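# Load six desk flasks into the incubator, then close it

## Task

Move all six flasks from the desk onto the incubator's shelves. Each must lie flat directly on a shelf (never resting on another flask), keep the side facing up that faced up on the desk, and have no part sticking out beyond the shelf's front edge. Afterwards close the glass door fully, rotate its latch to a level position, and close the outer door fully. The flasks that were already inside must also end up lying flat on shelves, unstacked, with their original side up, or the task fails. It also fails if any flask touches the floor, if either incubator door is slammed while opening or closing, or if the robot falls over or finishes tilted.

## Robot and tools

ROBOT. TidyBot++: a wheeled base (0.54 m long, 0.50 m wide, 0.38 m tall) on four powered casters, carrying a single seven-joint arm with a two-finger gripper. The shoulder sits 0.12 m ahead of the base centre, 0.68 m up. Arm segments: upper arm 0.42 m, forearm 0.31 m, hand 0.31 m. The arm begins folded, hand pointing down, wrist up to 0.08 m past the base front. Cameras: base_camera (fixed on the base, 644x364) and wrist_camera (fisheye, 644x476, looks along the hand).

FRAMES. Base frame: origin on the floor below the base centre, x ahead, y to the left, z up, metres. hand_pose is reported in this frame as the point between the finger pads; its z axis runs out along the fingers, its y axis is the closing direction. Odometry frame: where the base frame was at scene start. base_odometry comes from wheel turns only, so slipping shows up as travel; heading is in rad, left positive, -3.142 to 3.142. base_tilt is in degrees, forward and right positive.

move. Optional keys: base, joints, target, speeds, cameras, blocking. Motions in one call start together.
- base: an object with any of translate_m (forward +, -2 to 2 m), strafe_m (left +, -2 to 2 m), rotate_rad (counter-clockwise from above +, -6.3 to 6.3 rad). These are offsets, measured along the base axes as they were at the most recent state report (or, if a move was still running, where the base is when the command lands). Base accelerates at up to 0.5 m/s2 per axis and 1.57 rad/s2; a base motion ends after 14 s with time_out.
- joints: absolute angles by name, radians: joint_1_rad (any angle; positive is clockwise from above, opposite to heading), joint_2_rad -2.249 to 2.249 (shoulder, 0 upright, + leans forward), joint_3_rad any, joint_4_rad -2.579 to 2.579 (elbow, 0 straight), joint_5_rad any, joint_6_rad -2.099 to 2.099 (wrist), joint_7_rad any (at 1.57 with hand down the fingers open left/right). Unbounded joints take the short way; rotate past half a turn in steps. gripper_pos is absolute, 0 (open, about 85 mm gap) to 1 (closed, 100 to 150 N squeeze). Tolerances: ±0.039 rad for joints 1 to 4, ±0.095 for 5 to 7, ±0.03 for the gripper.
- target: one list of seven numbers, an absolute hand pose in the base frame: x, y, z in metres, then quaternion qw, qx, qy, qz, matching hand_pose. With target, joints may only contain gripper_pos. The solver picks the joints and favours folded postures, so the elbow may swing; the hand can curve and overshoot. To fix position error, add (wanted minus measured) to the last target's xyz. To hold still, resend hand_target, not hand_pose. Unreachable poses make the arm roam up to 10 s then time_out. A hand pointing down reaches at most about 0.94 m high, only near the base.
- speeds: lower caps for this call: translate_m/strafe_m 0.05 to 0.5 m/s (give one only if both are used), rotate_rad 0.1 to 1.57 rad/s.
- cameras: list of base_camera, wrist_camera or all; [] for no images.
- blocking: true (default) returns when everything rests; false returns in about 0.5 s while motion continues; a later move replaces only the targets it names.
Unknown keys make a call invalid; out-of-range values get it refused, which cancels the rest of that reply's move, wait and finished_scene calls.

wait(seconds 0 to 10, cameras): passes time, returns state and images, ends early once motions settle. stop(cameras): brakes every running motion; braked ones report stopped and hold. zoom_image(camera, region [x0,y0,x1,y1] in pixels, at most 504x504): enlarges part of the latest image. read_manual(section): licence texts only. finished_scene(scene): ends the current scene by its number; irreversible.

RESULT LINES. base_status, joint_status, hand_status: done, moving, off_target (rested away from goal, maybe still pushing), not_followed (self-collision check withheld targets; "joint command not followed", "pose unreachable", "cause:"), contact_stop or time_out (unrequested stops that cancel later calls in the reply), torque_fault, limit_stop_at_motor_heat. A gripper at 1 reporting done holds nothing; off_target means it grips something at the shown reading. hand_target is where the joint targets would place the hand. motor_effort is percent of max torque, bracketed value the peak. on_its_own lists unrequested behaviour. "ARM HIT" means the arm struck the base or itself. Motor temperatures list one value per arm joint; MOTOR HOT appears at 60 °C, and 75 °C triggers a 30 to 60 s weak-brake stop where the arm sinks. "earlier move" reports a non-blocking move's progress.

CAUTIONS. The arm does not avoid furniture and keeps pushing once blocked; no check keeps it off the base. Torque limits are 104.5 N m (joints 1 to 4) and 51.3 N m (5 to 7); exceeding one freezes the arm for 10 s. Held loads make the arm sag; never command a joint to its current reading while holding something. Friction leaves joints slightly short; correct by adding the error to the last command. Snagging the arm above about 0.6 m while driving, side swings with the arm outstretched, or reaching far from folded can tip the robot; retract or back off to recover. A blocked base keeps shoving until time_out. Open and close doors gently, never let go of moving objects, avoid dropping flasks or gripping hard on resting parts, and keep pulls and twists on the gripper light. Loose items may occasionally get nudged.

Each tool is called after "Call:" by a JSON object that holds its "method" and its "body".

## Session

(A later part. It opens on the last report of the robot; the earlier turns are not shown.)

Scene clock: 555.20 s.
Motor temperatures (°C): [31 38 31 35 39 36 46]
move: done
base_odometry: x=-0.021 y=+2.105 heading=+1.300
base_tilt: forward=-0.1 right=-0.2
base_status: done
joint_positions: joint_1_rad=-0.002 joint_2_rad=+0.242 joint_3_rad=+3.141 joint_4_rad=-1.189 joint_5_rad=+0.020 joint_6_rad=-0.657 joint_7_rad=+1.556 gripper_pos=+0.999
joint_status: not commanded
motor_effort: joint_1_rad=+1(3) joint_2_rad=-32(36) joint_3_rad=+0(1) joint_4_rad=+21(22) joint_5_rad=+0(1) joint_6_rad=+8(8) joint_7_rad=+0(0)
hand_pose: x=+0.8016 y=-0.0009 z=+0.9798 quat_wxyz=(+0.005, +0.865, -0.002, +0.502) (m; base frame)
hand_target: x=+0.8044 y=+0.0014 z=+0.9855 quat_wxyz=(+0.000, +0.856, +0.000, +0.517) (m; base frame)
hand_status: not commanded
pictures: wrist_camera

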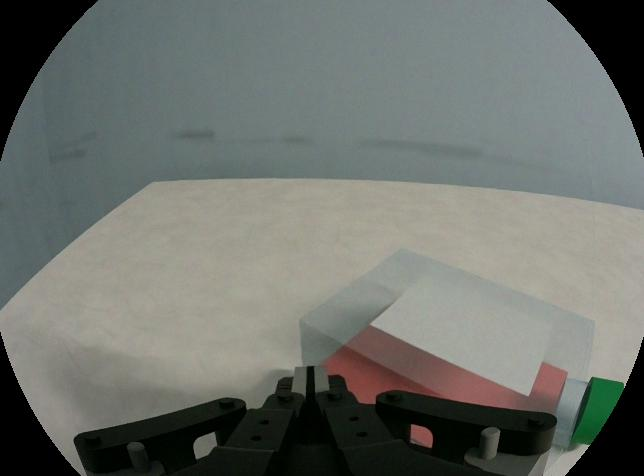

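Call:
{"method": "move", "body": {"joints": {"joint_2_rad":0.357,"joint_4_rad":-1.072,"joint_6_rad":-0.606}, "cameras": ["wrist_camera"]}}

Scene clock: 556.77 s.
Motor temperatures (°C): [31 38 31 35 39 36 46]
move: done
base_odometry: x=-0.021 y=+2.105 heading=+1.300
base_tilt: forward=-0.1 right=-0.2
base_status: not commanded
joint_positions: joint_1_rad=-0.002 joint_2_rad=+0.347 joint_3_rad=+3.141 joint_4_rad=-1.073 joint_5_rad=+0.020 joint_6_rad=-0.649 joint_7_rad=+1.556 gripper_pos=+0.999
joint_status: all done
motor_effort: joint_1_rad=+1(2) joint_2_rad=-36(37) joint_3_rad=+0(0) joint_4_rad=+21(22) joint_5_rad=+0(1) joint_6_rad=+7(8) joint_7_rad=+0(0)
hand_pose: x=+0.8464 y=-0.0008 z=+0.9759 quat_wxyz=(+0.005, +0.860, -0.002, +0.511) (m; base frame)
hand_target: x=+0.8556 y=+0.0014 z=+0.9811 quat_wxyz=(+0.000, +0.851, +0.000, +0.525) (m; base frame)
hand_status: not commanded
pictures: wrist_camera

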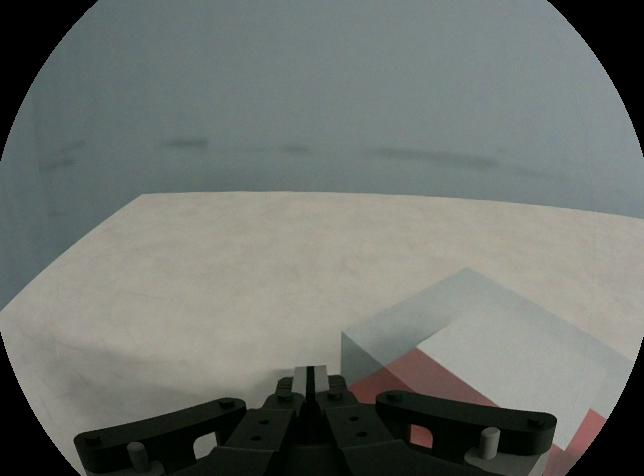

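Call:
{"method": "move", "body": {"base": {"strafe_m":-0.07}, "speeds": {"strafe_m":0.12}, "cameras": ["wrist_camera"]}}

Scene clock: 558.20 s.
Motor temperatures (°C): [31 38 31 35 39 36 46]
move: done
base_odometry: x=+0.047 y=+2.086 heading=+1.300
base_tilt: forward=-0.1 right=-0.2
base_status: done
joint_positions: joint_1_rad=+0.001 joint_2_rad=+0.348 joint_3_rad=+3.141 joint_4_rad=-1.073 joint_5_rad=+0.020 joint_6_rad=-0.649 joint_7_rad=+1.556 gripper_pos=+0.999
joint_status: not commanded
motor_effort: joint_1_rad=+2(5) joint_2_rad=-36(37) joint_3_rad=+0(2) joint_4_rad=+20(21) joint_5_rad=+0(1) joint_6_rad=+7(8) joint_7_rad=+0(0)
hand_pose: x=+0.8465 y=-0.0029 z=+0.9758 quat_wxyz=(+0.005, +0.860, -0.003, +0.511) (m; base frame)
hand_target: x=+0.8556 y=+0.0014 z=+0.9811 quat_wxyz=(+0.000, +0.851, +0.000, +0.525) (m; base frame)
hand_status: not commanded
pictures: wrist_camera

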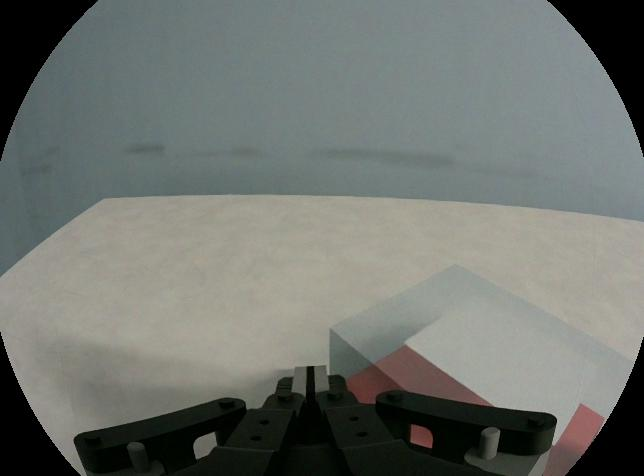

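Call:
{"method": "move", "body": {"base": {"strafe_m":0.02}, "speeds": {"strafe_m":0.12}, "cameras": []}}

Call:
{"method": "move", "body": {"joints": {"joint_2_rad":0.504,"joint_4_rad":-0.845,"joint_6_rad":-0.68}, "cameras": ["wrist_camera"]}}

Call:
{"method": "move", "body": {"base": {"strafe_m":-0.1}, "speeds": {"strafe_m":0.12}, "cameras": ["wrist_camera"]}}

Scene clock: 559.80 s.
Motor temperatures (°C): [31 38 31 35 39 36 46]
move: done
base_odometry: x=+0.027 y=+2.092 heading=+1.300
base_tilt: forward=-0.1 right=-0.2
base_status: done
joint_positions: joint_1_rad=-0.004 joint_2_rad=+0.348 joint_3_rad=+3.140 joint_4_rad=-1.072 joint_5_rad=+0.020 joint_6_rad=-0.649 joint_7_rad=+1.556 gripper_pos=+0.999
joint_status: not commanded
motor_effort: joint_1_rad=+1(5) joint_2_rad=-36(37) joint_3_rad=+0(2) joint_4_rad=+21(21) joint_5_rad=+0(1) joint_6_rad=+7(8) joint_7_rad=+0(0)
hand_pose: x=+0.8466 y=+0.0015 z=+0.9758 quat_wxyz=(+0.004, +0.860, +0.000, +0.511) (m; base frame)
hand_target: x=+0.8556 y=+0.0014 z=+0.9811 quat_wxyz=(+0.000, +0.851, +0.000, +0.525) (m; base frame)
hand_status: not commanded
pictures: none
No camera images: "cameras" was empty.

Scene clock: 561.07 s.
Motor temperatures (°C): [31 38 31 35 39 36 46]
move: done
base_odometry: x=+0.027 y=+2.092 heading=+1.300
base_tilt: forward=-0.1 right=-0.2
base_status: not commanded
joint_positions: joint_1_rad=-0.004 joint_2_rad=+0.498 joint_3_rad=+3.140 joint_4_rad=-0.850 joint_5_rad=+0.020 joint_6_rad=-0.649 joint_7_rad=+1.556 gripper_pos=+0.999
joint_status: all done
motor_effort: joint_1_rad=+1(2) joint_2_rad=-41(43) joint_3_rad=+0(1) joint_4_rad=+20(22) joint_5_rad=-1(1) joint_6_rad=+8(9) joint_7_rad=+0(1)
hand_pose: x=+0.9100 y=+0.0017 z=+0.9923 quat_wxyz=(+0.003, +0.841, -0.001, +0.542) (m; base frame)
hand_target: x=+0.9080 y=+0.0014 z=+0.9817 quat_wxyz=(+0.000, +0.849, +0.000, +0.528) (m; base frame)
hand_status: not commanded
pictures: wrist_camera

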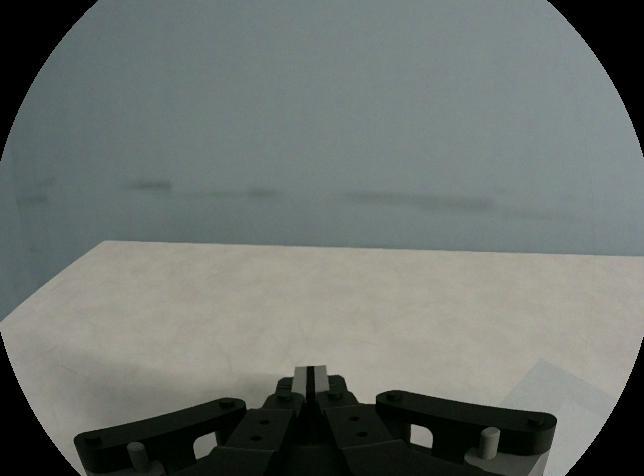

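Scene clock: 562.47 s.
Motor temperatures (°C): [31 38 31 35 39 36 46]
move: done
base_odometry: x=+0.124 y=+2.065 heading=+1.300
base_tilt: forward=-0.1 right=-0.2
base_status: done
joint_positions: joint_1_rad=+0.002 joint_2_rad=+0.498 joint_3_rad=+3.140 joint_4_rad=-0.848 joint_5_rad=+0.020 joint_6_rad=-0.649 joint_7_rad=+1.556 gripper_pos=+0.999
joint_status: not commanded
motor_effort: joint_1_rad=+2(6) joint_2_rad=-41(43) joint_3_rad=+0(2) joint_4_rad=+21(21) joint_5_rad=+0(1) joint_6_rad=+8(8) joint_7_rad=+0(0)
hand_pose: x=+0.9101 y=-0.0031 z=+0.9931 quat_wxyz=(+0.005, +0.840, -0.003, +0.542) (m; base frame)
hand_target: x=+0.9080 y=+0.0014 z=+0.9817 quat_wxyz=(+0.000, +0.849, +0.000, +0.528) (m; base frame)
hand_status: not commanded
pictures: wrist_camera

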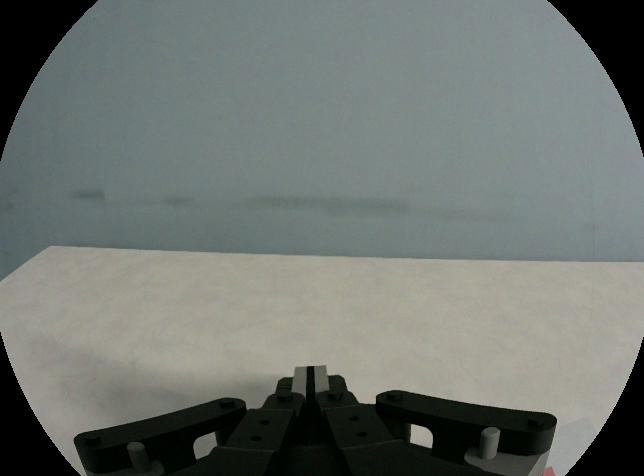

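Call:
{"method": "move", "body": {"base": {"strafe_m":0.04,"translate_m":-0.04}, "speeds": {"strafe_m":0.15}, "cameras": []}}

Call:
{"method": "move", "body": {"base": {"translate_m":-0.2}, "joints": {"joint_2_rad":-0.084,"joint_4_rad":-0.97,"joint_6_rad":-1.4}, "cameras": ["wrist_camera"]}}

Scene clock: 563.73 s.
Motor temperatures (°C): [31 38 31 35 39 36 46]
move: done
base_odometry: x=+0.074 y=+2.037 heading=+1.300
base_tilt: forward=-0.1 right=-0.2
base_status: done
joint_positions: joint_1_rad=-0.003 joint_2_rad=+0.501 joint_3_rad=+3.140 joint_4_rad=-0.846 joint_5_rad=+0.020 joint_6_rad=-0.649 joint_7_rad=+1.556 gripper_pos=+0.999
joint_status: not commanded
motor_effort: joint_1_rad=+1(4) joint_2_rad=-41(43) joint_3_rad=+0(1) joint_4_rad=+20(21) joint_5_rad=+0(1) joint_6_rad=+8(8) joint_7_rad=+0(0)
hand_pose: x=+0.9113 y=+0.0005 z=+0.9922 quat_wxyz=(+0.004, +0.840, -0.001, +0.542) (m; base frame)
hand_target: x=+0.9080 y=+0.0014 z=+0.9817 quat_wxyz=(+0.000, +0.849, +0.000, +0.528) (m; base frame)
hand_status: not commanded
pictures: none
No camera images: "cameras" was empty.

Scene clock: 565.90 s.
Motor temperatures (°C): [31 38 31 35 39 36 46]
move: done
base_odometry: x=+0.021 y=+1.844 heading=+1.300
base_tilt: forward=-0.1 right=-0.2
base_status: done
joint_positions: joint_1_rad=-0.002 joint_2_rad=-0.083 joint_3_rad=+3.140 joint_4_rad=-0.951 joint_5_rad=+0.020 joint_6_rad=-1.348 joint_7_rad=+1.556 gripper_pos=+0.999
joint_status: all done
motor_effort: joint_1_rad=+2(3) joint_2_rad=-15(47) joint_3_rad=+0(1) joint_4_rad=+17(23) joint_5_rad=+0(1) joint_6_rad=+7(9) joint_7_rad=+0(0)
hand_pose: x=+0.5728 y=-0.0028 z=+1.1173 quat_wxyz=(+0.005, +0.895, -0.007, +0.447) (m; base frame)
hand_target: x=+0.5622 y=+0.0013 z=+1.0958 quat_wxyz=(+0.000, +0.910, +0.000, +0.415) (m; base frame)
hand_status: not commanded
pictures: wrist_camera

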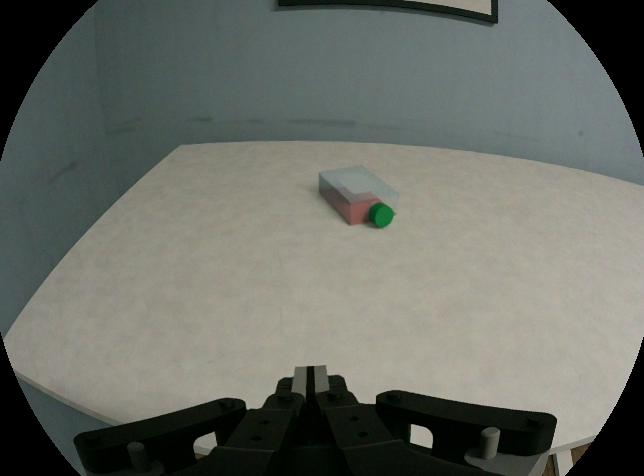

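Call:
{"method": "move", "body": {"base": {"translate_m":0.0,"strafe_m":-0.478,"rotate_rad":0.37}, "joints": {"joint_2_rad":0.235,"joint_4_rad":-1.198,"joint_6_rad":-0.62,"gripper_pos":0.2}}}

Scene clock: 569.03 s.
Motor temperatures (°C): [31 38 31 35 39 36 46]
move: done
base_odometry: x=+0.481 y=+1.716 heading=+1.671
base_tilt: forward=-0.1 right=-0.2
base_status: done
joint_positions: joint_1_rad=+0.004 joint_2_rad=+0.243 joint_3_rad=+3.141 joint_4_rad=-1.179 joint_5_rad=+0.019 joint_6_rad=-0.671 joint_7_rad=+1.556 gripper_pos=+0.200
joint_status: all done
motor_effort: joint_1_rad=+2(5) joint_2_rad=-32(37) joint_3_rad=+0(3) joint_4_rad=+21(23) joint_5_rad=+0(2) joint_6_rad=+8(8) joint_7_rad=+0(1)
hand_pose: x=+0.8008 y=-0.0050 z=+0.9816 quat_wxyz=(+0.006, +0.866, -0.005, +0.501) (m; base frame)
hand_target: x=+0.8042 y=+0.0014 z=+0.9898 quat_wxyz=(+0.000, +0.855, +0.000, +0.518) (m; base frame)
hand_status: not commanded
pictures: base_camera, wrist_camera

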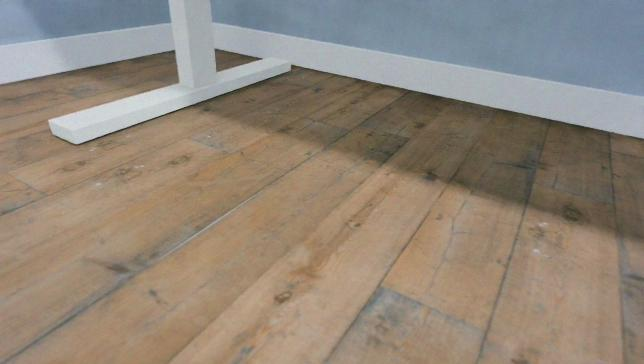

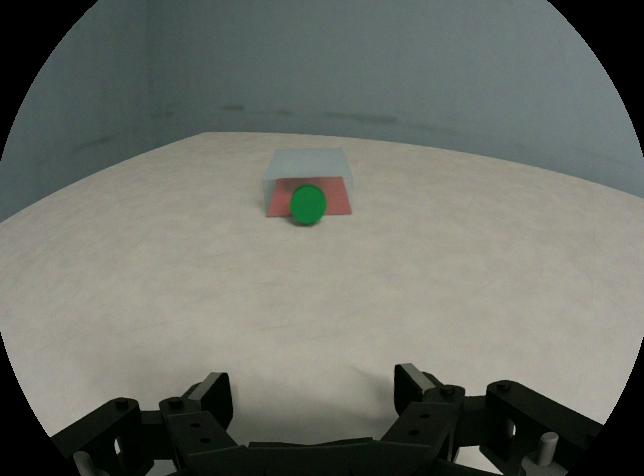

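Call:
{"method": "move", "body": {"base": {"translate_m":0.16,"strafe_m":0.009}, "speeds": {"translate_m":0.25}, "joints": {"joint_2_rad":0.231,"joint_4_rad":-1.24,"joint_6_rad":-0.58}, "cameras": ["wrist_camera"]}}

Scene clock: 570.93 s.
Motor temperatures (°C): [31 38 31 35 39 36 46]
move: done
base_odometry: x=+0.457 y=+1.875 heading=+1.670
base_tilt: forward=-0.1 right=-0.2
base_status: done
joint_positions: joint_1_rad=+0.004 joint_2_rad=+0.239 joint_3_rad=+3.141 joint_4_rad=-1.221 joint_5_rad=+0.019 joint_6_rad=-0.626 joint_7_rad=+1.556 gripper_pos=+0.200
joint_status: all done
motor_effort: joint_1_rad=+1(2) joint_2_rad=-32(34) joint_3_rad=+0(1) joint_4_rad=+21(22) joint_5_rad=-1(1) joint_6_rad=+8(8) joint_7_rad=+0(0)
hand_pose: x=+0.8019 y=-0.0048 z=+0.9720 quat_wxyz=(+0.006, +0.864, -0.004, +0.504) (m; base frame)
hand_target: x=+0.8042 y=+0.0014 z=+0.9789 quat_wxyz=(+0.000, +0.855, +0.000, +0.519) (m; base frame)
hand_status: not commanded
pictures: wrist_camera

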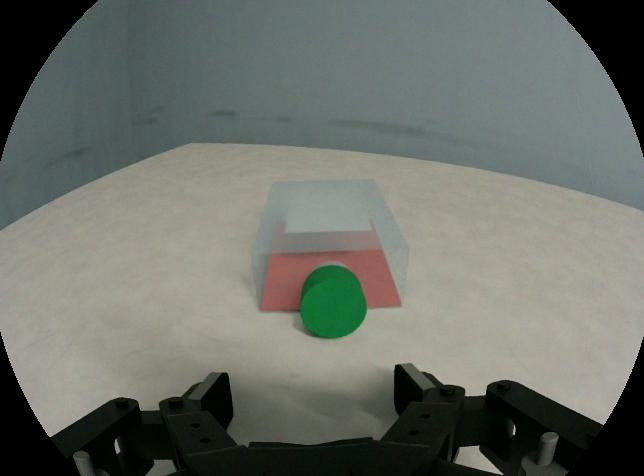

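Call:
{"method": "move", "body": {"base": {"translate_m":0.04,"strafe_m":-0.010}, "speeds": {"translate_m":0.12}, "joints": {"gripper_pos":0.35}, "cameras": ["wrist_camera"]}}

Scene clock: 572.00 s.
Motor temperatures (°C): [31 38 31 35 39 36 46]
move: done
base_odometry: x=+0.463 y=+1.916 heading=+1.671
base_tilt: forward=-0.1 right=-0.2
base_status: done
joint_positions: joint_1_rad=+0.004 joint_2_rad=+0.238 joint_3_rad=+3.141 joint_4_rad=-1.221 joint_5_rad=+0.019 joint_6_rad=-0.623 joint_7_rad=+1.556 gripper_pos=+0.350
joint_status: all done
motor_effort: joint_1_rad=+2(3) joint_2_rad=-32(34) joint_3_rad=+0(2) joint_4_rad=+20(22) joint_5_rad=-1(1) joint_6_rad=+8(8) joint_7_rad=+0(0)
hand_pose: x=+0.8020 y=-0.0045 z=+0.9735 quat_wxyz=(+0.006, +0.863, -0.004, +0.505) (m; base frame)
hand_target: x=+0.8042 y=+0.0014 z=+0.9789 quat_wxyz=(+0.000, +0.855, +0.000, +0.519) (m; base frame)
hand_status: not commanded
pictures: wrist_camera

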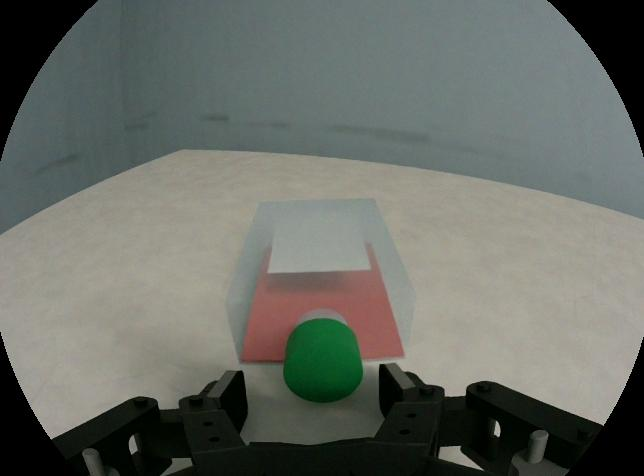

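Call:
{"method": "move", "body": {"base": {"translate_m":0.013,"strafe_m":-0.003}, "speeds": {"translate_m":0.12}, "joints": {"gripper_pos":0.5}, "cameras": ["wrist_camera"]}}

Scene clock: 572.80 s.
Motor temperatures (°C): [31 38 31 35 39 36 46]
move: done
base_odometry: x=+0.464 y=+1.929 heading=+1.671
base_tilt: forward=-0.1 right=-0.2
base_status: done
joint_positions: joint_1_rad=+0.004 joint_2_rad=+0.238 joint_3_rad=+3.141 joint_4_rad=-1.221 joint_5_rad=+0.019 joint_6_rad=-0.619 joint_7_rad=+1.556 gripper_pos=+0.500
joint_status: all done
motor_effort: joint_1_rad=+1(4) joint_2_rad=-31(35) joint_3_rad=+0(1) joint_4_rad=+21(21) joint_5_rad=+0(1) joint_6_rad=+7(8) joint_7_rad=+0(0)
hand_pose: x=+0.8027 y=-0.0042 z=+0.9745 quat_wxyz=(+0.006, +0.862, -0.004, +0.507) (m; base frame)
hand_target: x=+0.8042 y=+0.0014 z=+0.9789 quat_wxyz=(+0.000, +0.855, +0.000, +0.519) (m; base frame)
hand_status: not commanded
pictures: wrist_camera

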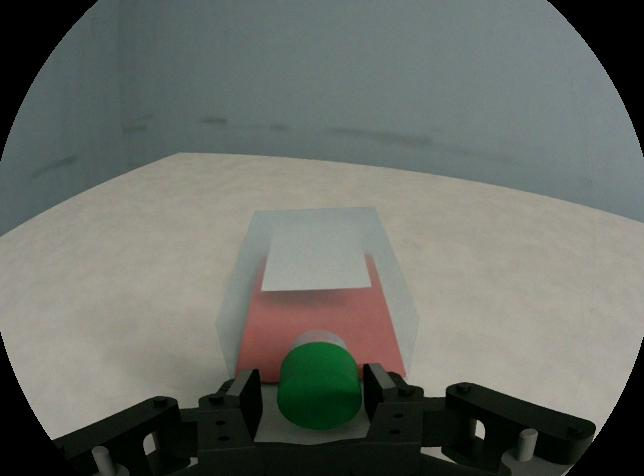

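Call:
{"method": "move", "body": {"joints": {"gripper_pos":0.85}, "cameras": ["wrist_camera"]}}

Call:
{"method": "move", "body": {"joints": {"joint_2_rad":0.154,"joint_4_rad":-1.07,"joint_6_rad":-0.815}, "cameras": ["wrist_camera"]}}

Scene clock: 574.83 s.
Motor temperatures (°C): [31 38 31 35 39 36 46]
move: off_target
base_odometry: x=+0.464 y=+1.929 heading=+1.671
base_tilt: forward=-0.1 right=-0.2
base_status: not commanded
joint_positions: joint_1_rad=+0.004 joint_2_rad=+0.238 joint_3_rad=+3.141 joint_4_rad=-1.221 joint_5_rad=+0.019 joint_6_rad=-0.616 joint_7_rad=+1.556 gripper_pos=+0.683
joint_status: gripper_pos off_target (ended at +0.683, target +0.850)
motor_effort: joint_1_rad=+1(2) joint_2_rad=-30(31) joint_3_rad=+0(1) joint_4_rad=+19(20) joint_5_rad=+0(1) joint_6_rad=+6(7) joint_7_rad=+0(0)
hand_pose: x=+0.8031 y=-0.0042 z=+0.9753 quat_wxyz=(+0.006, +0.861, -0.004, +0.508) (m; base frame)
hand_target: x=+0.8042 y=+0.0014 z=+0.9789 quat_wxyz=(+0.000, +0.855, +0.000, +0.519) (m; base frame)
hand_status: not commanded
pictures: wrist_camera

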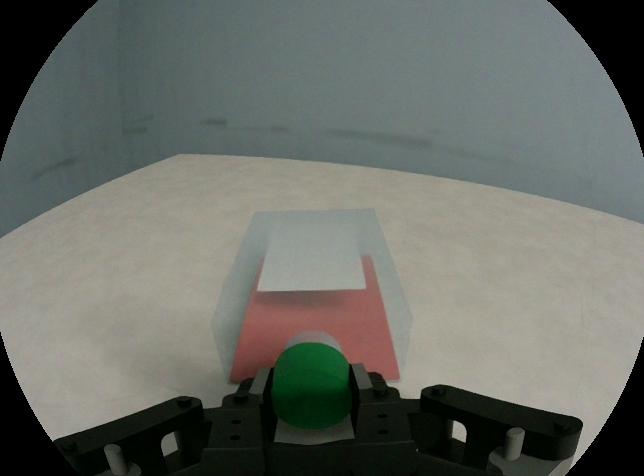

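Scene clock: 576.30 s.
Motor temperatures (°C): [31 38 31 35 39 36 46]
move: done
base_odometry: x=+0.464 y=+1.929 heading=+1.671
base_tilt: forward=-0.1 right=-0.2
base_status: not commanded
joint_positions: joint_1_rad=+0.004 joint_2_rad=+0.169 joint_3_rad=+3.141 joint_4_rad=-1.071 joint_5_rad=+0.019 joint_6_rad=-0.771 joint_7_rad=+1.556 gripper_pos=+0.683
joint_status: all done
motor_effort: joint_1_rad=+2(2) joint_2_rad=-29(37) joint_3_rad=+0(0) joint_4_rad=+21(24) joint_5_rad=-1(1) joint_6_rad=+8(9) joint_7_rad=+0(1)
hand_pose: x=+0.7688 y=-0.0048 z=+1.0663 quat_wxyz=(+0.006, +0.844, -0.005, +0.536) (m; base frame)
hand_target: x=+0.7570 y=+0.0014 z=+1.0639 quat_wxyz=(+0.000, +0.852, +0.000, +0.524) (m; base frame)
hand_status: not commanded
pictures: wrist_camera

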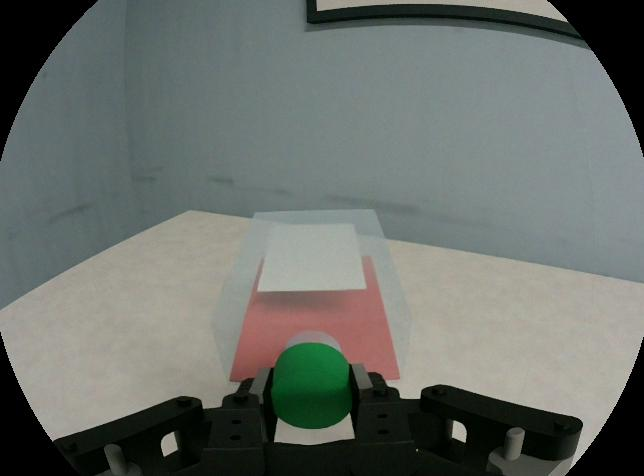

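Call:
{"method": "move", "body": {"base": {"translate_m":-0.3}, "cameras": ["wrist_camera"]}}

Call:
{"method": "move", "body": {"base": {"translate_m":-0.226,"strafe_m":0.354,"rotate_rad":-2.09}, "speeds": {"rotate_rad":1.1}, "joints": {"joint_2_rad":0.018,"joint_4_rad":-1.27,"joint_6_rad":-0.77}}}

Scene clock: 578.50 s.
Motor temperatures (°C): [31 38 31 35 39 36 46]
move: done
base_odometry: x=+0.494 y=+1.631 heading=+1.671
base_tilt: forward=-0.1 right=-0.2
base_status: done
joint_positions: joint_1_rad=+0.003 joint_2_rad=+0.162 joint_3_rad=+3.141 joint_4_rad=-1.070 joint_5_rad=+0.019 joint_6_rad=-0.774 joint_7_rad=+1.556 gripper_pos=+0.683
joint_status: not commanded
motor_effort: joint_1_rad=+1(3) joint_2_rad=-29(35) joint_3_rad=+0(1) joint_4_rad=+21(22) joint_5_rad=+0(1) joint_6_rad=+9(10) joint_7_rad=+0(0)
hand_pose: x=+0.7658 y=-0.0043 z=+1.0699 quat_wxyz=(+0.006, +0.843, -0.005, +0.538) (m; base frame)
hand_target: x=+0.7570 y=+0.0014 z=+1.0639 quat_wxyz=(+0.000, +0.852, +0.000, +0.524) (m; base frame)
hand_status: not commanded
pictures: wrist_camera

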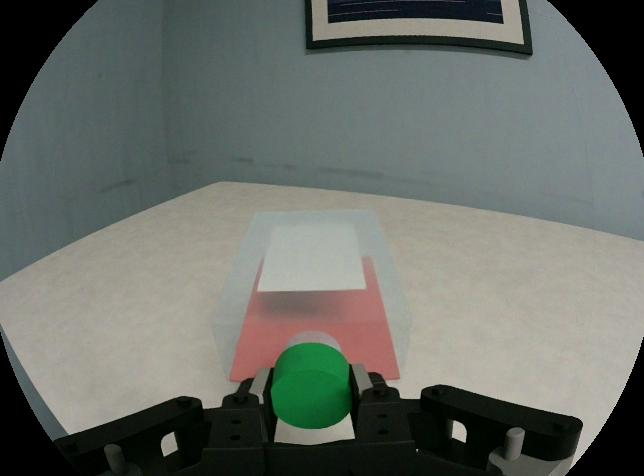

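Scene clock: 581.73 s.
Motor temperatures (°C): [31 38 31 35 39 36 46]
move: done
base_odometry: x=+0.165 y=+1.370 heading=-0.418
base_tilt: forward=-0.1 right=-0.2
base_status: done
joint_positions: joint_1_rad=+0.003 joint_2_rad=+0.035 joint_3_rad=+3.144 joint_4_rad=-1.254 joint_5_rad=+0.019 joint_6_rad=-0.774 joint_7_rad=+1.556 gripper_pos=+0.683
joint_status: all done
motor_effort: joint_1_rad=+2(4) joint_2_rad=-24(33) joint_3_rad=+0(3) joint_4_rad=+21(23) joint_5_rad=+0(1) joint_6_rad=+8(9) joint_7_rad=+0(0)
hand_pose: x=+0.7099 y=-0.0058 z=+1.0428 quat_wxyz=(+0.007, +0.858, -0.006, +0.514) (m; base frame)
hand_target: x=+0.7035 y=+0.0013 z=+1.0445 quat_wxyz=(+0.000, +0.857, +0.000, +0.516) (m; base frame)
hand_status: not commanded
pictures: base_camera, wrist_camera

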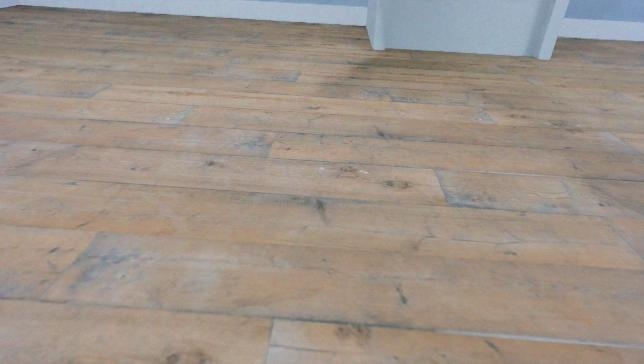

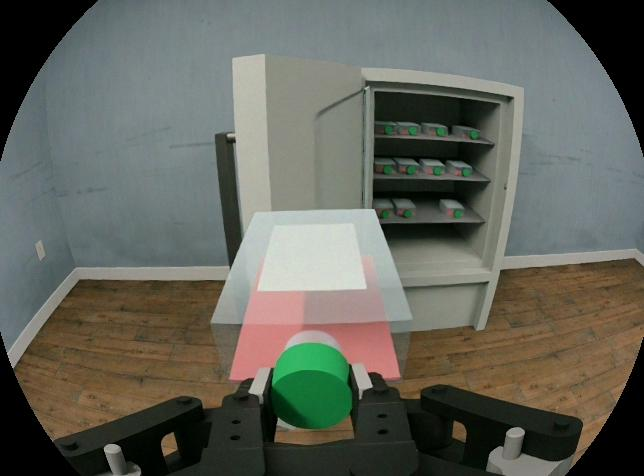

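Call:
{"method": "move", "body": {"base": {"translate_m":0.48,"strafe_m":-0.565}, "joints": {"joint_2_rad":0.373,"joint_4_rad":-2.227,"joint_6_rad":0.55}}}

Scene clock: 584.87 s.
Motor temperatures (°C): [31 38 31 35 39 36 46]
move: done
base_odometry: x=+0.374 y=+0.659 heading=-0.418
base_tilt: forward=-0.1 right=-0.2
base_status: done
joint_positions: joint_1_rad=+0.001 joint_2_rad=+0.367 joint_3_rad=+3.143 joint_4_rad=-2.211 joint_5_rad=+0.019 joint_6_rad=+0.493 joint_7_rad=+1.556 gripper_pos=+0.683
joint_status: all done
motor_effort: joint_1_rad=+2(5) joint_2_rad=-29(34) joint_3_rad=+0(3) joint_4_rad=+14(22) joint_5_rad=+0(1) joint_6_rad=+8(10) joint_7_rad=+0(0)
hand_pose: x=+0.7090 y=+0.0027 z=+0.6556 quat_wxyz=(-0.003, +0.864, +0.002, +0.504) (m; base frame)
hand_target: x=+0.7106 y=+0.0013 z=+0.6607 quat_wxyz=(+0.000, +0.855, +0.000, +0.519) (m; base frame)
hand_status: not commanded
pictures: base_camera, wrist_camera

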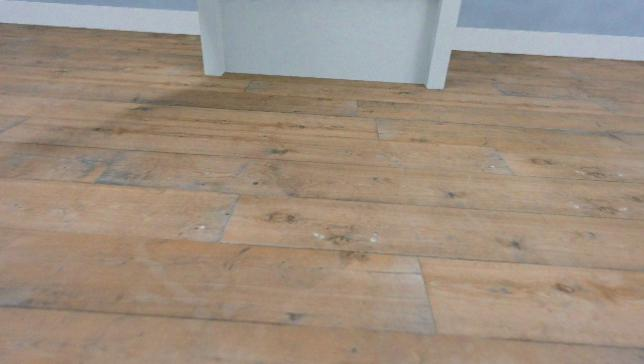

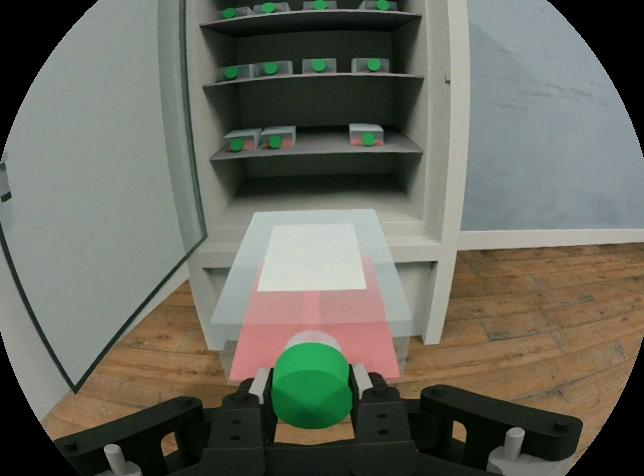

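Call:
{"method": "move", "body": {"base": {"translate_m":0.53}}}

Scene clock: 587.50 s.
Motor temperatures (°C): [31 38 31 35 39 36 46]
move: done
base_odometry: x=+0.859 y=+0.443 heading=-0.419
base_tilt: forward=-0.1 right=-0.2
base_status: done
joint_positions: joint_1_rad=+0.001 joint_2_rad=+0.374 joint_3_rad=+3.143 joint_4_rad=-2.217 joint_5_rad=+0.019 joint_6_rad=+0.499 joint_7_rad=+1.556 gripper_pos=+0.683
joint_status: not commanded
motor_effort: joint_1_rad=+2(3) joint_2_rad=-29(31) joint_3_rad=+0(1) joint_4_rad=+14(15) joint_5_rad=+0(1) joint_6_rad=+8(9) joint_7_rad=+0(0)
hand_pose: x=+0.7071 y=+0.0028 z=+0.6506 quat_wxyz=(-0.003, +0.865, +0.002, +0.501) (m; base frame)
hand_target: x=+0.7106 y=+0.0013 z=+0.6607 quat_wxyz=(+0.000, +0.855, +0.000, +0.519) (m; base frame)
hand_status: not commanded
pictures: base_camera, wrist_camera

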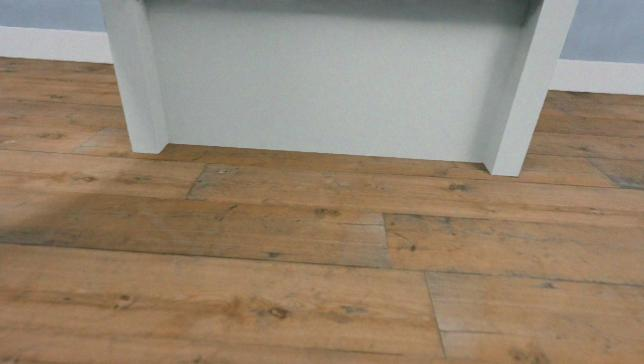

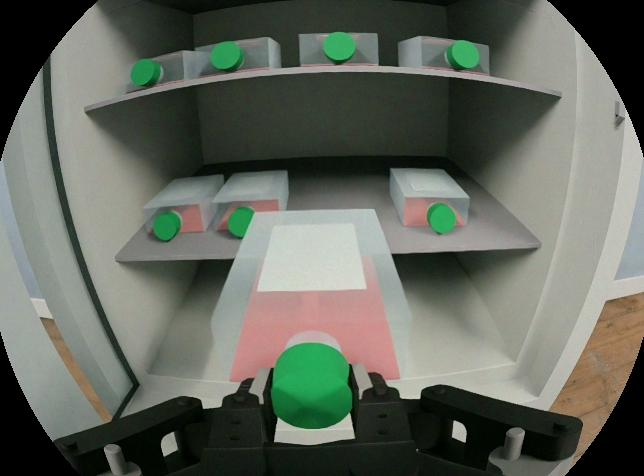

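Call:
{"method": "move", "body": {"base": {"translate_m":0.13,"strafe_m":-0.014,"rotate_rad":-0.022}, "speeds": {"translate_m":0.25}}}

Scene clock: 589.30 s.
Motor temperatures (°C): [31 38 31 35 39 36 46]
move: done
base_odometry: x=+0.972 y=+0.378 heading=-0.442
base_tilt: forward=-0.1 right=-0.2
base_status: done
joint_positions: joint_1_rad=+0.001 joint_2_rad=+0.376 joint_3_rad=+3.143 joint_4_rad=-2.219 joint_5_rad=+0.019 joint_6_rad=+0.500 joint_7_rad=+1.556 gripper_pos=+0.683
joint_status: not commanded
motor_effort: joint_1_rad=+2(4) joint_2_rad=-29(31) joint_3_rad=+0(3) joint_4_rad=+13(15) joint_5_rad=+0(1) joint_6_rad=+8(9) joint_7_rad=+0(0)
hand_pose: x=+0.7063 y=+0.0027 z=+0.6485 quat_wxyz=(-0.003, +0.866, +0.002, +0.500) (m; base frame)
hand_target: x=+0.7106 y=+0.0013 z=+0.6607 quat_wxyz=(+0.000, +0.855, +0.000, +0.519) (m; base frame)
hand_status: not commanded
pictures: base_camera, wrist_camera

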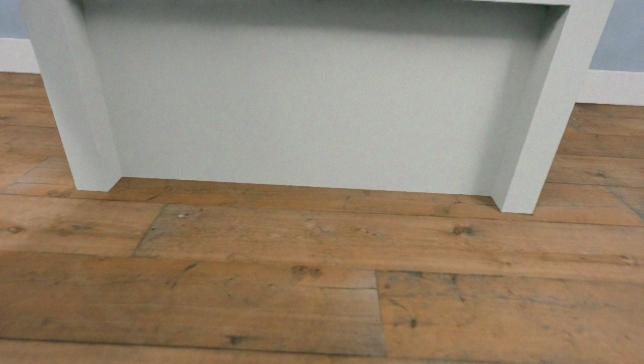

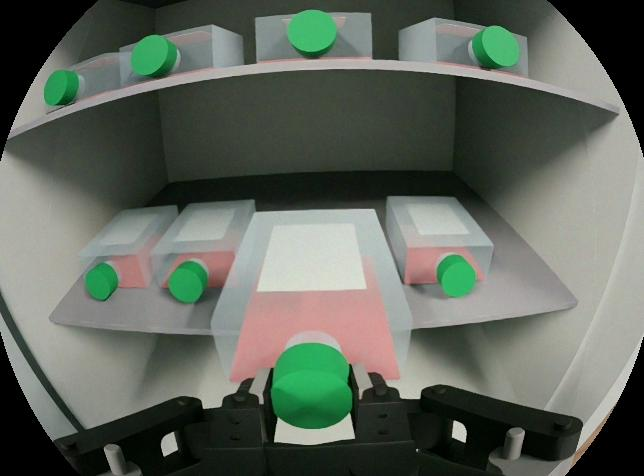

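Call:
{"method": "move", "body": {"base": {"translate_m":0.148}, "speeds": {"translate_m":0.15}, "joints": {"joint_2_rad":0.425,"joint_4_rad":-2.247,"joint_6_rad":0.625}}}

Scene clock: 591.30 s.
Motor temperatures (°C): [31 38 31 35 39 36 46]
move: done
base_odometry: x=+1.106 y=+0.314 heading=-0.442
base_tilt: forward=-0.1 right=-0.2
base_status: done
joint_positions: joint_1_rad=+0.001 joint_2_rad=+0.424 joint_3_rad=+3.143 joint_4_rad=-2.236 joint_5_rad=+0.019 joint_6_rad=+0.575 joint_7_rad=+1.556 gripper_pos=+0.683
joint_status: all done
motor_effort: joint_1_rad=+1(2) joint_2_rad=-30(32) joint_3_rad=+0(1) joint_4_rad=+13(15) joint_5_rad=-1(1) joint_6_rad=+8(9) joint_7_rad=+0(0)
hand_pose: x=+0.7086 y=+0.0031 z=+0.6333 quat_wxyz=(-0.003, +0.864, +0.002, +0.504) (m; base frame)
hand_target: x=+0.7114 y=+0.0013 z=+0.6421 quat_wxyz=(+0.000, +0.854, +0.000, +0.520) (m; base frame)
hand_status: not commanded
pictures: base_camera, wrist_camera

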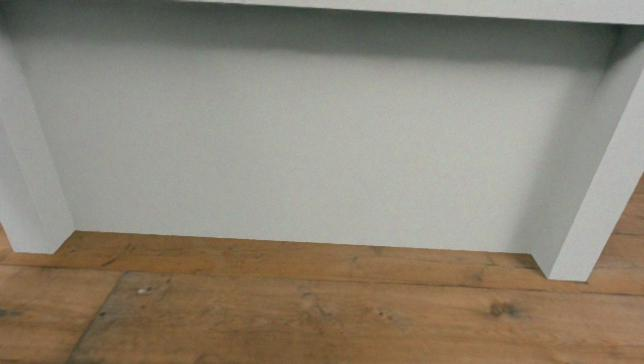

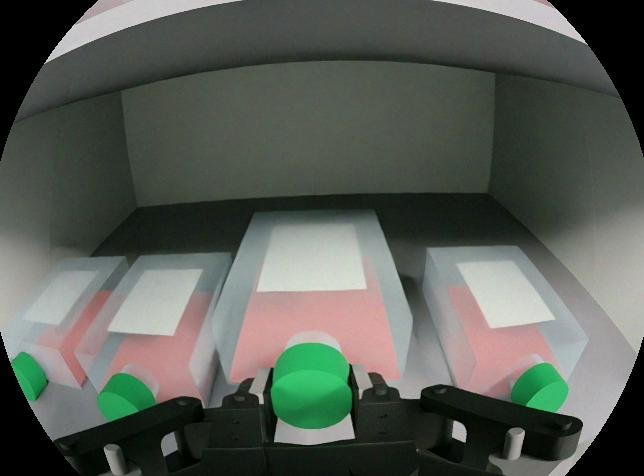

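Call:
{"method": "move", "body": {"base": {"strafe_m":-0.012}, "speeds": {"strafe_m":0.1}, "joints": {"joint_2_rad":0.487,"joint_4_rad":-2.272,"joint_6_rad":0.712}, "cameras": ["wrist_camera"]}}

Call:
{"method": "move", "body": {"joints": {"joint_2_rad":0.52,"joint_4_rad":-2.287,"joint_6_rad":0.76}, "cameras": ["wrist_camera"]}}

Call:
{"method": "move", "body": {"joints": {"joint_2_rad":0.541,"joint_4_rad":-2.295,"joint_6_rad":0.788}, "cameras": ["wrist_camera"]}}

Scene clock: 592.93 s.
Motor temperatures (°C): [31 38 31 35 39 36 46]
move: done
base_odometry: x=+1.101 y=+0.303 heading=-0.442
base_tilt: forward=-0.1 right=-0.2
base_status: done
joint_positions: joint_1_rad=+0.003 joint_2_rad=+0.485 joint_3_rad=+3.143 joint_4_rad=-2.259 joint_5_rad=+0.019 joint_6_rad=+0.660 joint_7_rad=+1.556 gripper_pos=+0.683
joint_status: all done
motor_effort: joint_1_rad=+1(3) joint_2_rad=-31(33) joint_3_rad=+0(2) joint_4_rad=+12(14) joint_5_rad=+0(1) joint_6_rad=+8(9) joint_7_rad=+0(0)
hand_pose: x=+0.7082 y=+0.0027 z=+0.6114 quat_wxyz=(-0.004, +0.863, +0.002, +0.505) (m; base frame)
hand_target: x=+0.7099 y=+0.0013 z=+0.6193 quat_wxyz=(+0.000, +0.854, +0.000, +0.520) (m; base frame)
hand_status: not commanded
pictures: wrist_camera

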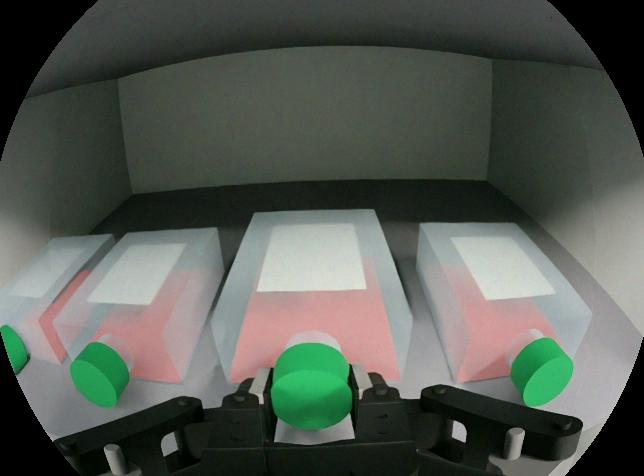

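Scene clock: 593.67 s.
Motor temperatures (°C): [31 38 31 35 39 36 46]
move: done
base_odometry: x=+1.101 y=+0.303 heading=-0.442
base_tilt: forward=-0.1 right=-0.2
base_status: not commanded
joint_positions: joint_1_rad=+0.003 joint_2_rad=+0.515 joint_3_rad=+3.143 joint_4_rad=-2.273 joint_5_rad=+0.019 joint_6_rad=+0.711 joint_7_rad=+1.556 gripper_pos=+0.683
joint_status: all done
motor_effort: joint_1_rad=+1(2) joint_2_rad=-31(33) joint_3_rad=-1(1) joint_4_rad=+11(12) joint_5_rad=-1(1) joint_6_rad=+8(9) joint_7_rad=+0(0)
hand_pose: x=+0.7072 y=+0.0030 z=+0.6018 quat_wxyz=(-0.004, +0.862, +0.002, +0.507) (m; base frame)
hand_target: x=+0.7080 y=+0.0013 z=+0.6073 quat_wxyz=(+0.000, +0.854, +0.000, +0.520) (m; base frame)
hand_status: not commanded
pictures: wrist_camera

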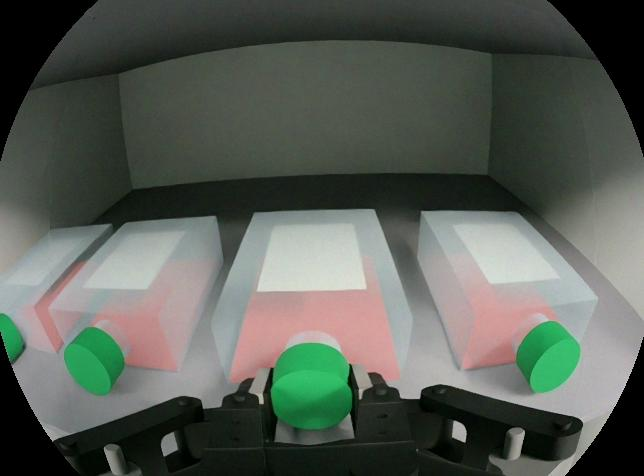

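Scene clock: 594.30 s.
Motor temperatures (°C): [31 38 31 35 39 36 46]
move: done
base_odometry: x=+1.101 y=+0.303 heading=-0.442
base_tilt: forward=-0.1 right=-0.2
base_status: not commanded
joint_positions: joint_1_rad=+0.003 joint_2_rad=+0.534 joint_3_rad=+3.143 joint_4_rad=-2.281 joint_5_rad=+0.019 joint_6_rad=+0.738 joint_7_rad=+1.556 gripper_pos=+0.683
joint_status: all done
motor_effort: joint_1_rad=+1(2) joint_2_rad=-31(33) joint_3_rad=+0(1) joint_4_rad=+10(11) joint_5_rad=-1(1) joint_6_rad=+7(9) joint_7_rad=+0(0)
hand_pose: x=+0.7064 y=+0.0031 z=+0.5954 quat_wxyz=(-0.004, +0.862, +0.002, +0.508) (m; base frame)
hand_target: x=+0.7068 y=+0.0013 z=+0.5997 quat_wxyz=(+0.000, +0.854, +0.000, +0.520) (m; base frame)
hand_status: not commanded
pictures: wrist_camera

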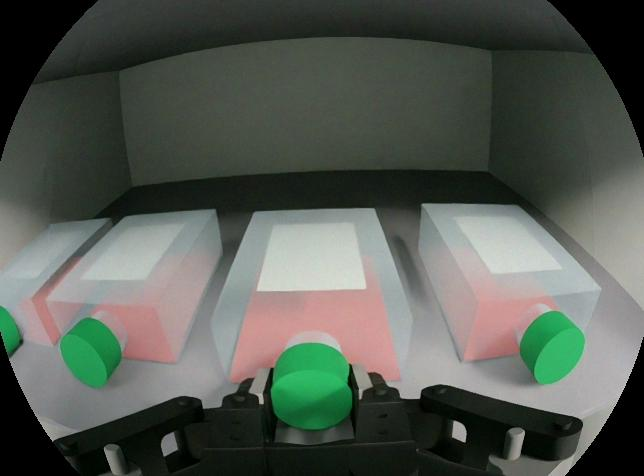

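Call:
{"method": "move", "body": {"base": {"translate_m":0.015}, "speeds": {"translate_m":0.1}, "joints": {"joint_2_rad":0.525,"joint_4_rad":-2.29,"joint_6_rad":0.768}, "cameras": ["wrist_camera"]}}

Call:
{"method": "move", "body": {"joints": {"joint_2_rad":0.55,"joint_4_rad":-2.299,"joint_6_rad":0.80}, "cameras": ["wrist_camera"]}}

Scene clock: 595.67 s.
Motor temperatures (°C): [31 38 31 35 39 36 46]
move: done
base_odometry: x=+1.114 y=+0.297 heading=-0.442
base_tilt: forward=-0.1 right=-0.2
base_status: done
joint_positions: joint_1_rad=+0.003 joint_2_rad=+0.534 joint_3_rad=+3.143 joint_4_rad=-2.281 joint_5_rad=+0.019 joint_6_rad=+0.739 joint_7_rad=+1.556 gripper_pos=+0.683
joint_status: all done
motor_effort: joint_1_rad=+1(3) joint_2_rad=-31(33) joint_3_rad=+0(1) joint_4_rad=+10(12) joint_5_rad=-1(1) joint_6_rad=+7(8) joint_7_rad=+0(0)
hand_pose: x=+0.7061 y=+0.0032 z=+0.5954 quat_wxyz=(-0.005, +0.862, +0.002, +0.508) (m; base frame)
hand_target: x=+0.7074 y=+0.0013 z=+0.6055 quat_wxyz=(+0.000, +0.854, +0.000, +0.520) (m; base frame)
hand_status: not commanded
pictures: wrist_camera

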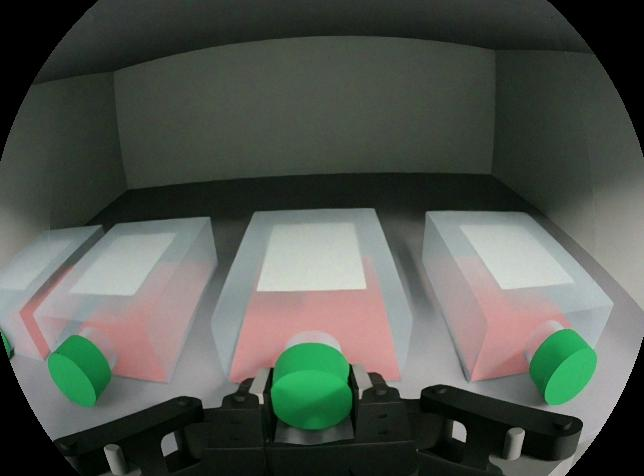

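Scene clock: 596.27 s.
Motor temperatures (°C): [31 38 31 35 39 36 46]
move: done
base_odometry: x=+1.114 y=+0.297 heading=-0.442
base_tilt: forward=-0.1 right=-0.2
base_status: not commanded
joint_positions: joint_1_rad=+0.003 joint_2_rad=+0.541 joint_3_rad=+3.143 joint_4_rad=-2.287 joint_5_rad=+0.019 joint_6_rad=+0.761 joint_7_rad=+1.556 gripper_pos=+0.683
joint_status: all done
motor_effort: joint_1_rad=+1(2) joint_2_rad=-31(32) joint_3_rad=-1(1) joint_4_rad=+10(11) joint_5_rad=-1(1) joint_6_rad=+7(8) joint_7_rad=+0(0)
hand_pose: x=+0.7065 y=+0.0033 z=+0.5953 quat_wxyz=(-0.005, +0.859, +0.002, +0.512) (m; base frame)
hand_target: x=+0.7060 y=+0.0013 z=+0.5963 quat_wxyz=(+0.000, +0.854, +0.000, +0.520) (m; base frame)
hand_status: not commanded
pictures: wrist_camera

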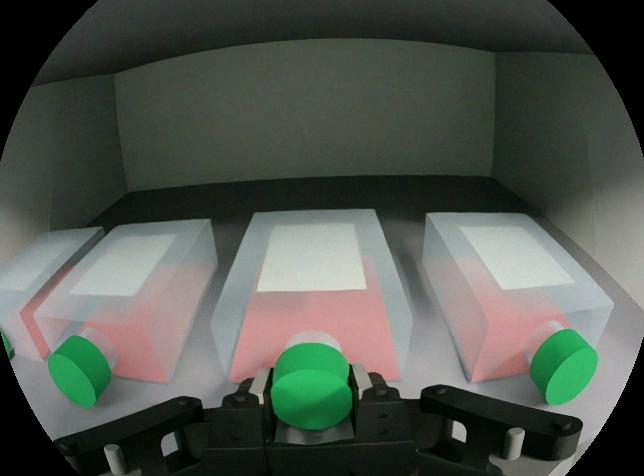

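Contact at .595. Release.

Call:
{"method": "move", "body": {"joints": {"gripper_pos":0.5}, "cameras": ["wrist_camera"]}}

Call:
{"method": "move", "body": {"base": {"translate_m":-0.1}, "speeds": {"translate_m":0.12}, "cameras": ["wrist_camera"]}}

Call:
{"method": "move", "body": {"base": {"translate_m":-0.5}}}

Scene clock: 597.30 s.
Motor temperatures (°C): [31 38 31 35 39 36 46]
move: done
base_odometry: x=+1.114 y=+0.297 heading=-0.442
base_tilt: forward=-0.1 right=-0.2
base_status: not commanded
joint_positions: joint_1_rad=+0.003 joint_2_rad=+0.541 joint_3_rad=+3.143 joint_4_rad=-2.287 joint_5_rad=+0.019 joint_6_rad=+0.761 joint_7_rad=+1.556 gripper_pos=+0.500
joint_status: all done
motor_effort: joint_1_rad=+2(2) joint_2_rad=-31(31) joint_3_rad=+0(1) joint_4_rad=+9(10) joint_5_rad=+0(1) joint_6_rad=+7(8) joint_7_rad=+0(0)
hand_pose: x=+0.7065 y=+0.0033 z=+0.5953 quat_wxyz=(-0.005, +0.859, +0.002, +0.512) (m; base frame)
hand_target: x=+0.7060 y=+0.0013 z=+0.5963 quat_wxyz=(+0.000, +0.854, +0.000, +0.520) (m; base frame)
hand_status: not commanded
pictures: wrist_camera

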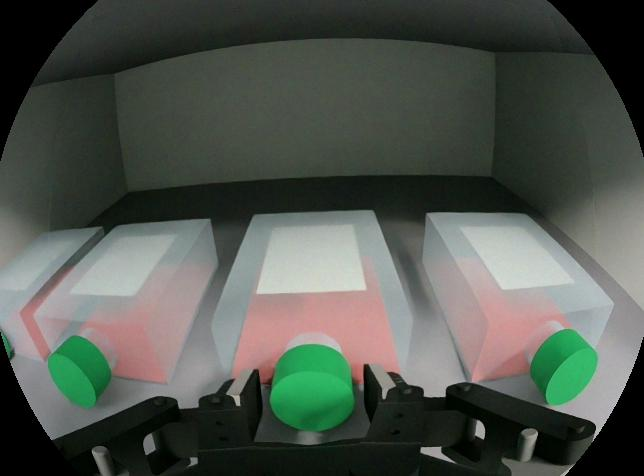

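Scene clock: 598.70 s.
Motor temperatures (°C): [31 38 31 35 39 36 46]
move: done
base_odometry: x=+1.024 y=+0.339 heading=-0.442
base_tilt: forward=-0.1 right=-0.2
base_status: done
joint_positions: joint_1_rad=+0.003 joint_2_rad=+0.544 joint_3_rad=+3.143 joint_4_rad=-2.290 joint_5_rad=+0.019 joint_6_rad=+0.761 joint_7_rad=+1.556 gripper_pos=+0.500
joint_status: not commanded
motor_effort: joint_1_rad=+1(3) joint_2_rad=-31(32) joint_3_rad=+0(2) joint_4_rad=+9(11) joint_5_rad=+0(1) joint_6_rad=+8(8) joint_7_rad=+0(0)
hand_pose: x=+0.7048 y=+0.0033 z=+0.5926 quat_wxyz=(-0.005, +0.861, +0.002, +0.509) (m; base frame)
hand_target: x=+0.7060 y=+0.0013 z=+0.5963 quat_wxyz=(+0.000, +0.854, +0.000, +0.520) (m; base frame)
hand_status: not commanded
pictures: wrist_camera

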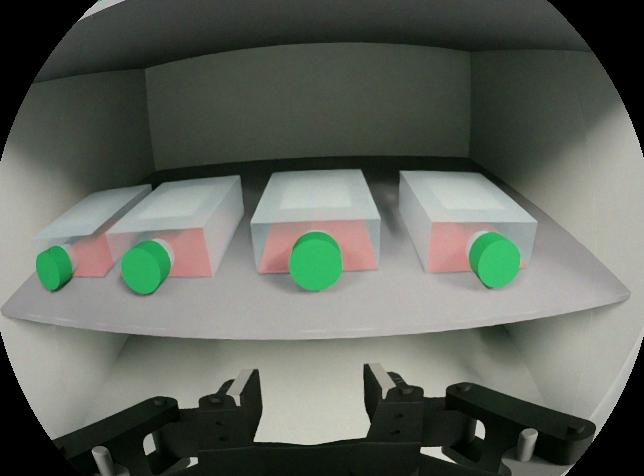

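Scene clock: 600.97 s.
Motor temperatures (°C): [31 38 31 35 39 36 46]
move: done
base_odometry: x=+0.572 y=+0.553 heading=-0.442
base_tilt: forward=-0.1 right=-0.2
base_status: done
joint_positions: joint_1_rad=+0.003 joint_2_rad=+0.545 joint_3_rad=+3.143 joint_4_rad=-2.295 joint_5_rad=+0.019 joint_6_rad=+0.761 joint_7_rad=+1.556 gripper_pos=+0.500
joint_status: not commanded
motor_effort: joint_1_rad=+1(2) joint_2_rad=-31(33) joint_3_rad=+0(1) joint_4_rad=+9(11) joint_5_rad=-1(1) joint_6_rad=+8(8) joint_7_rad=+0(0)
hand_pose: x=+0.7026 y=+0.0033 z=+0.5900 quat_wxyz=(-0.005, +0.862, +0.002, +0.507) (m; base frame)
hand_target: x=+0.7060 y=+0.0013 z=+0.5963 quat_wxyz=(+0.000, +0.854, +0.000, +0.520) (m; base frame)
hand_status: not commanded
pictures: base_camera, wrist_camera

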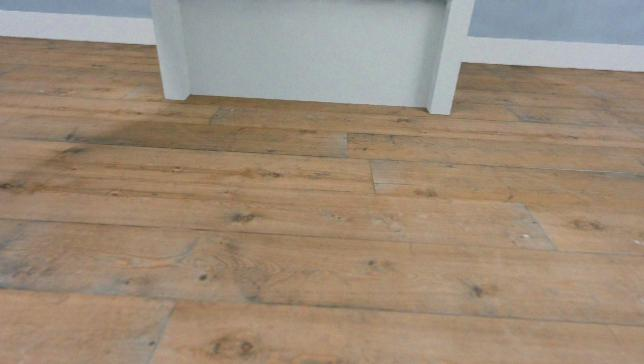

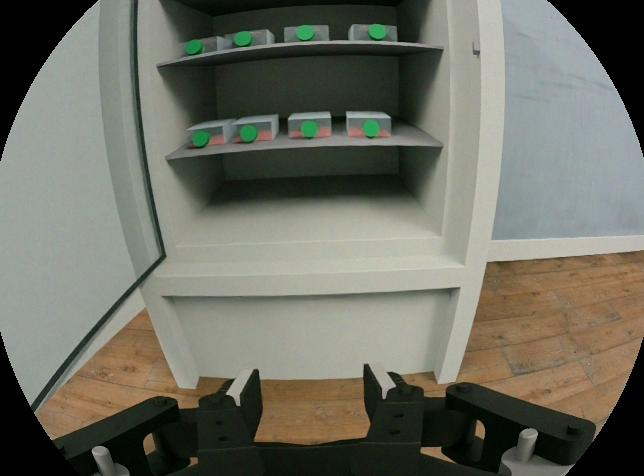

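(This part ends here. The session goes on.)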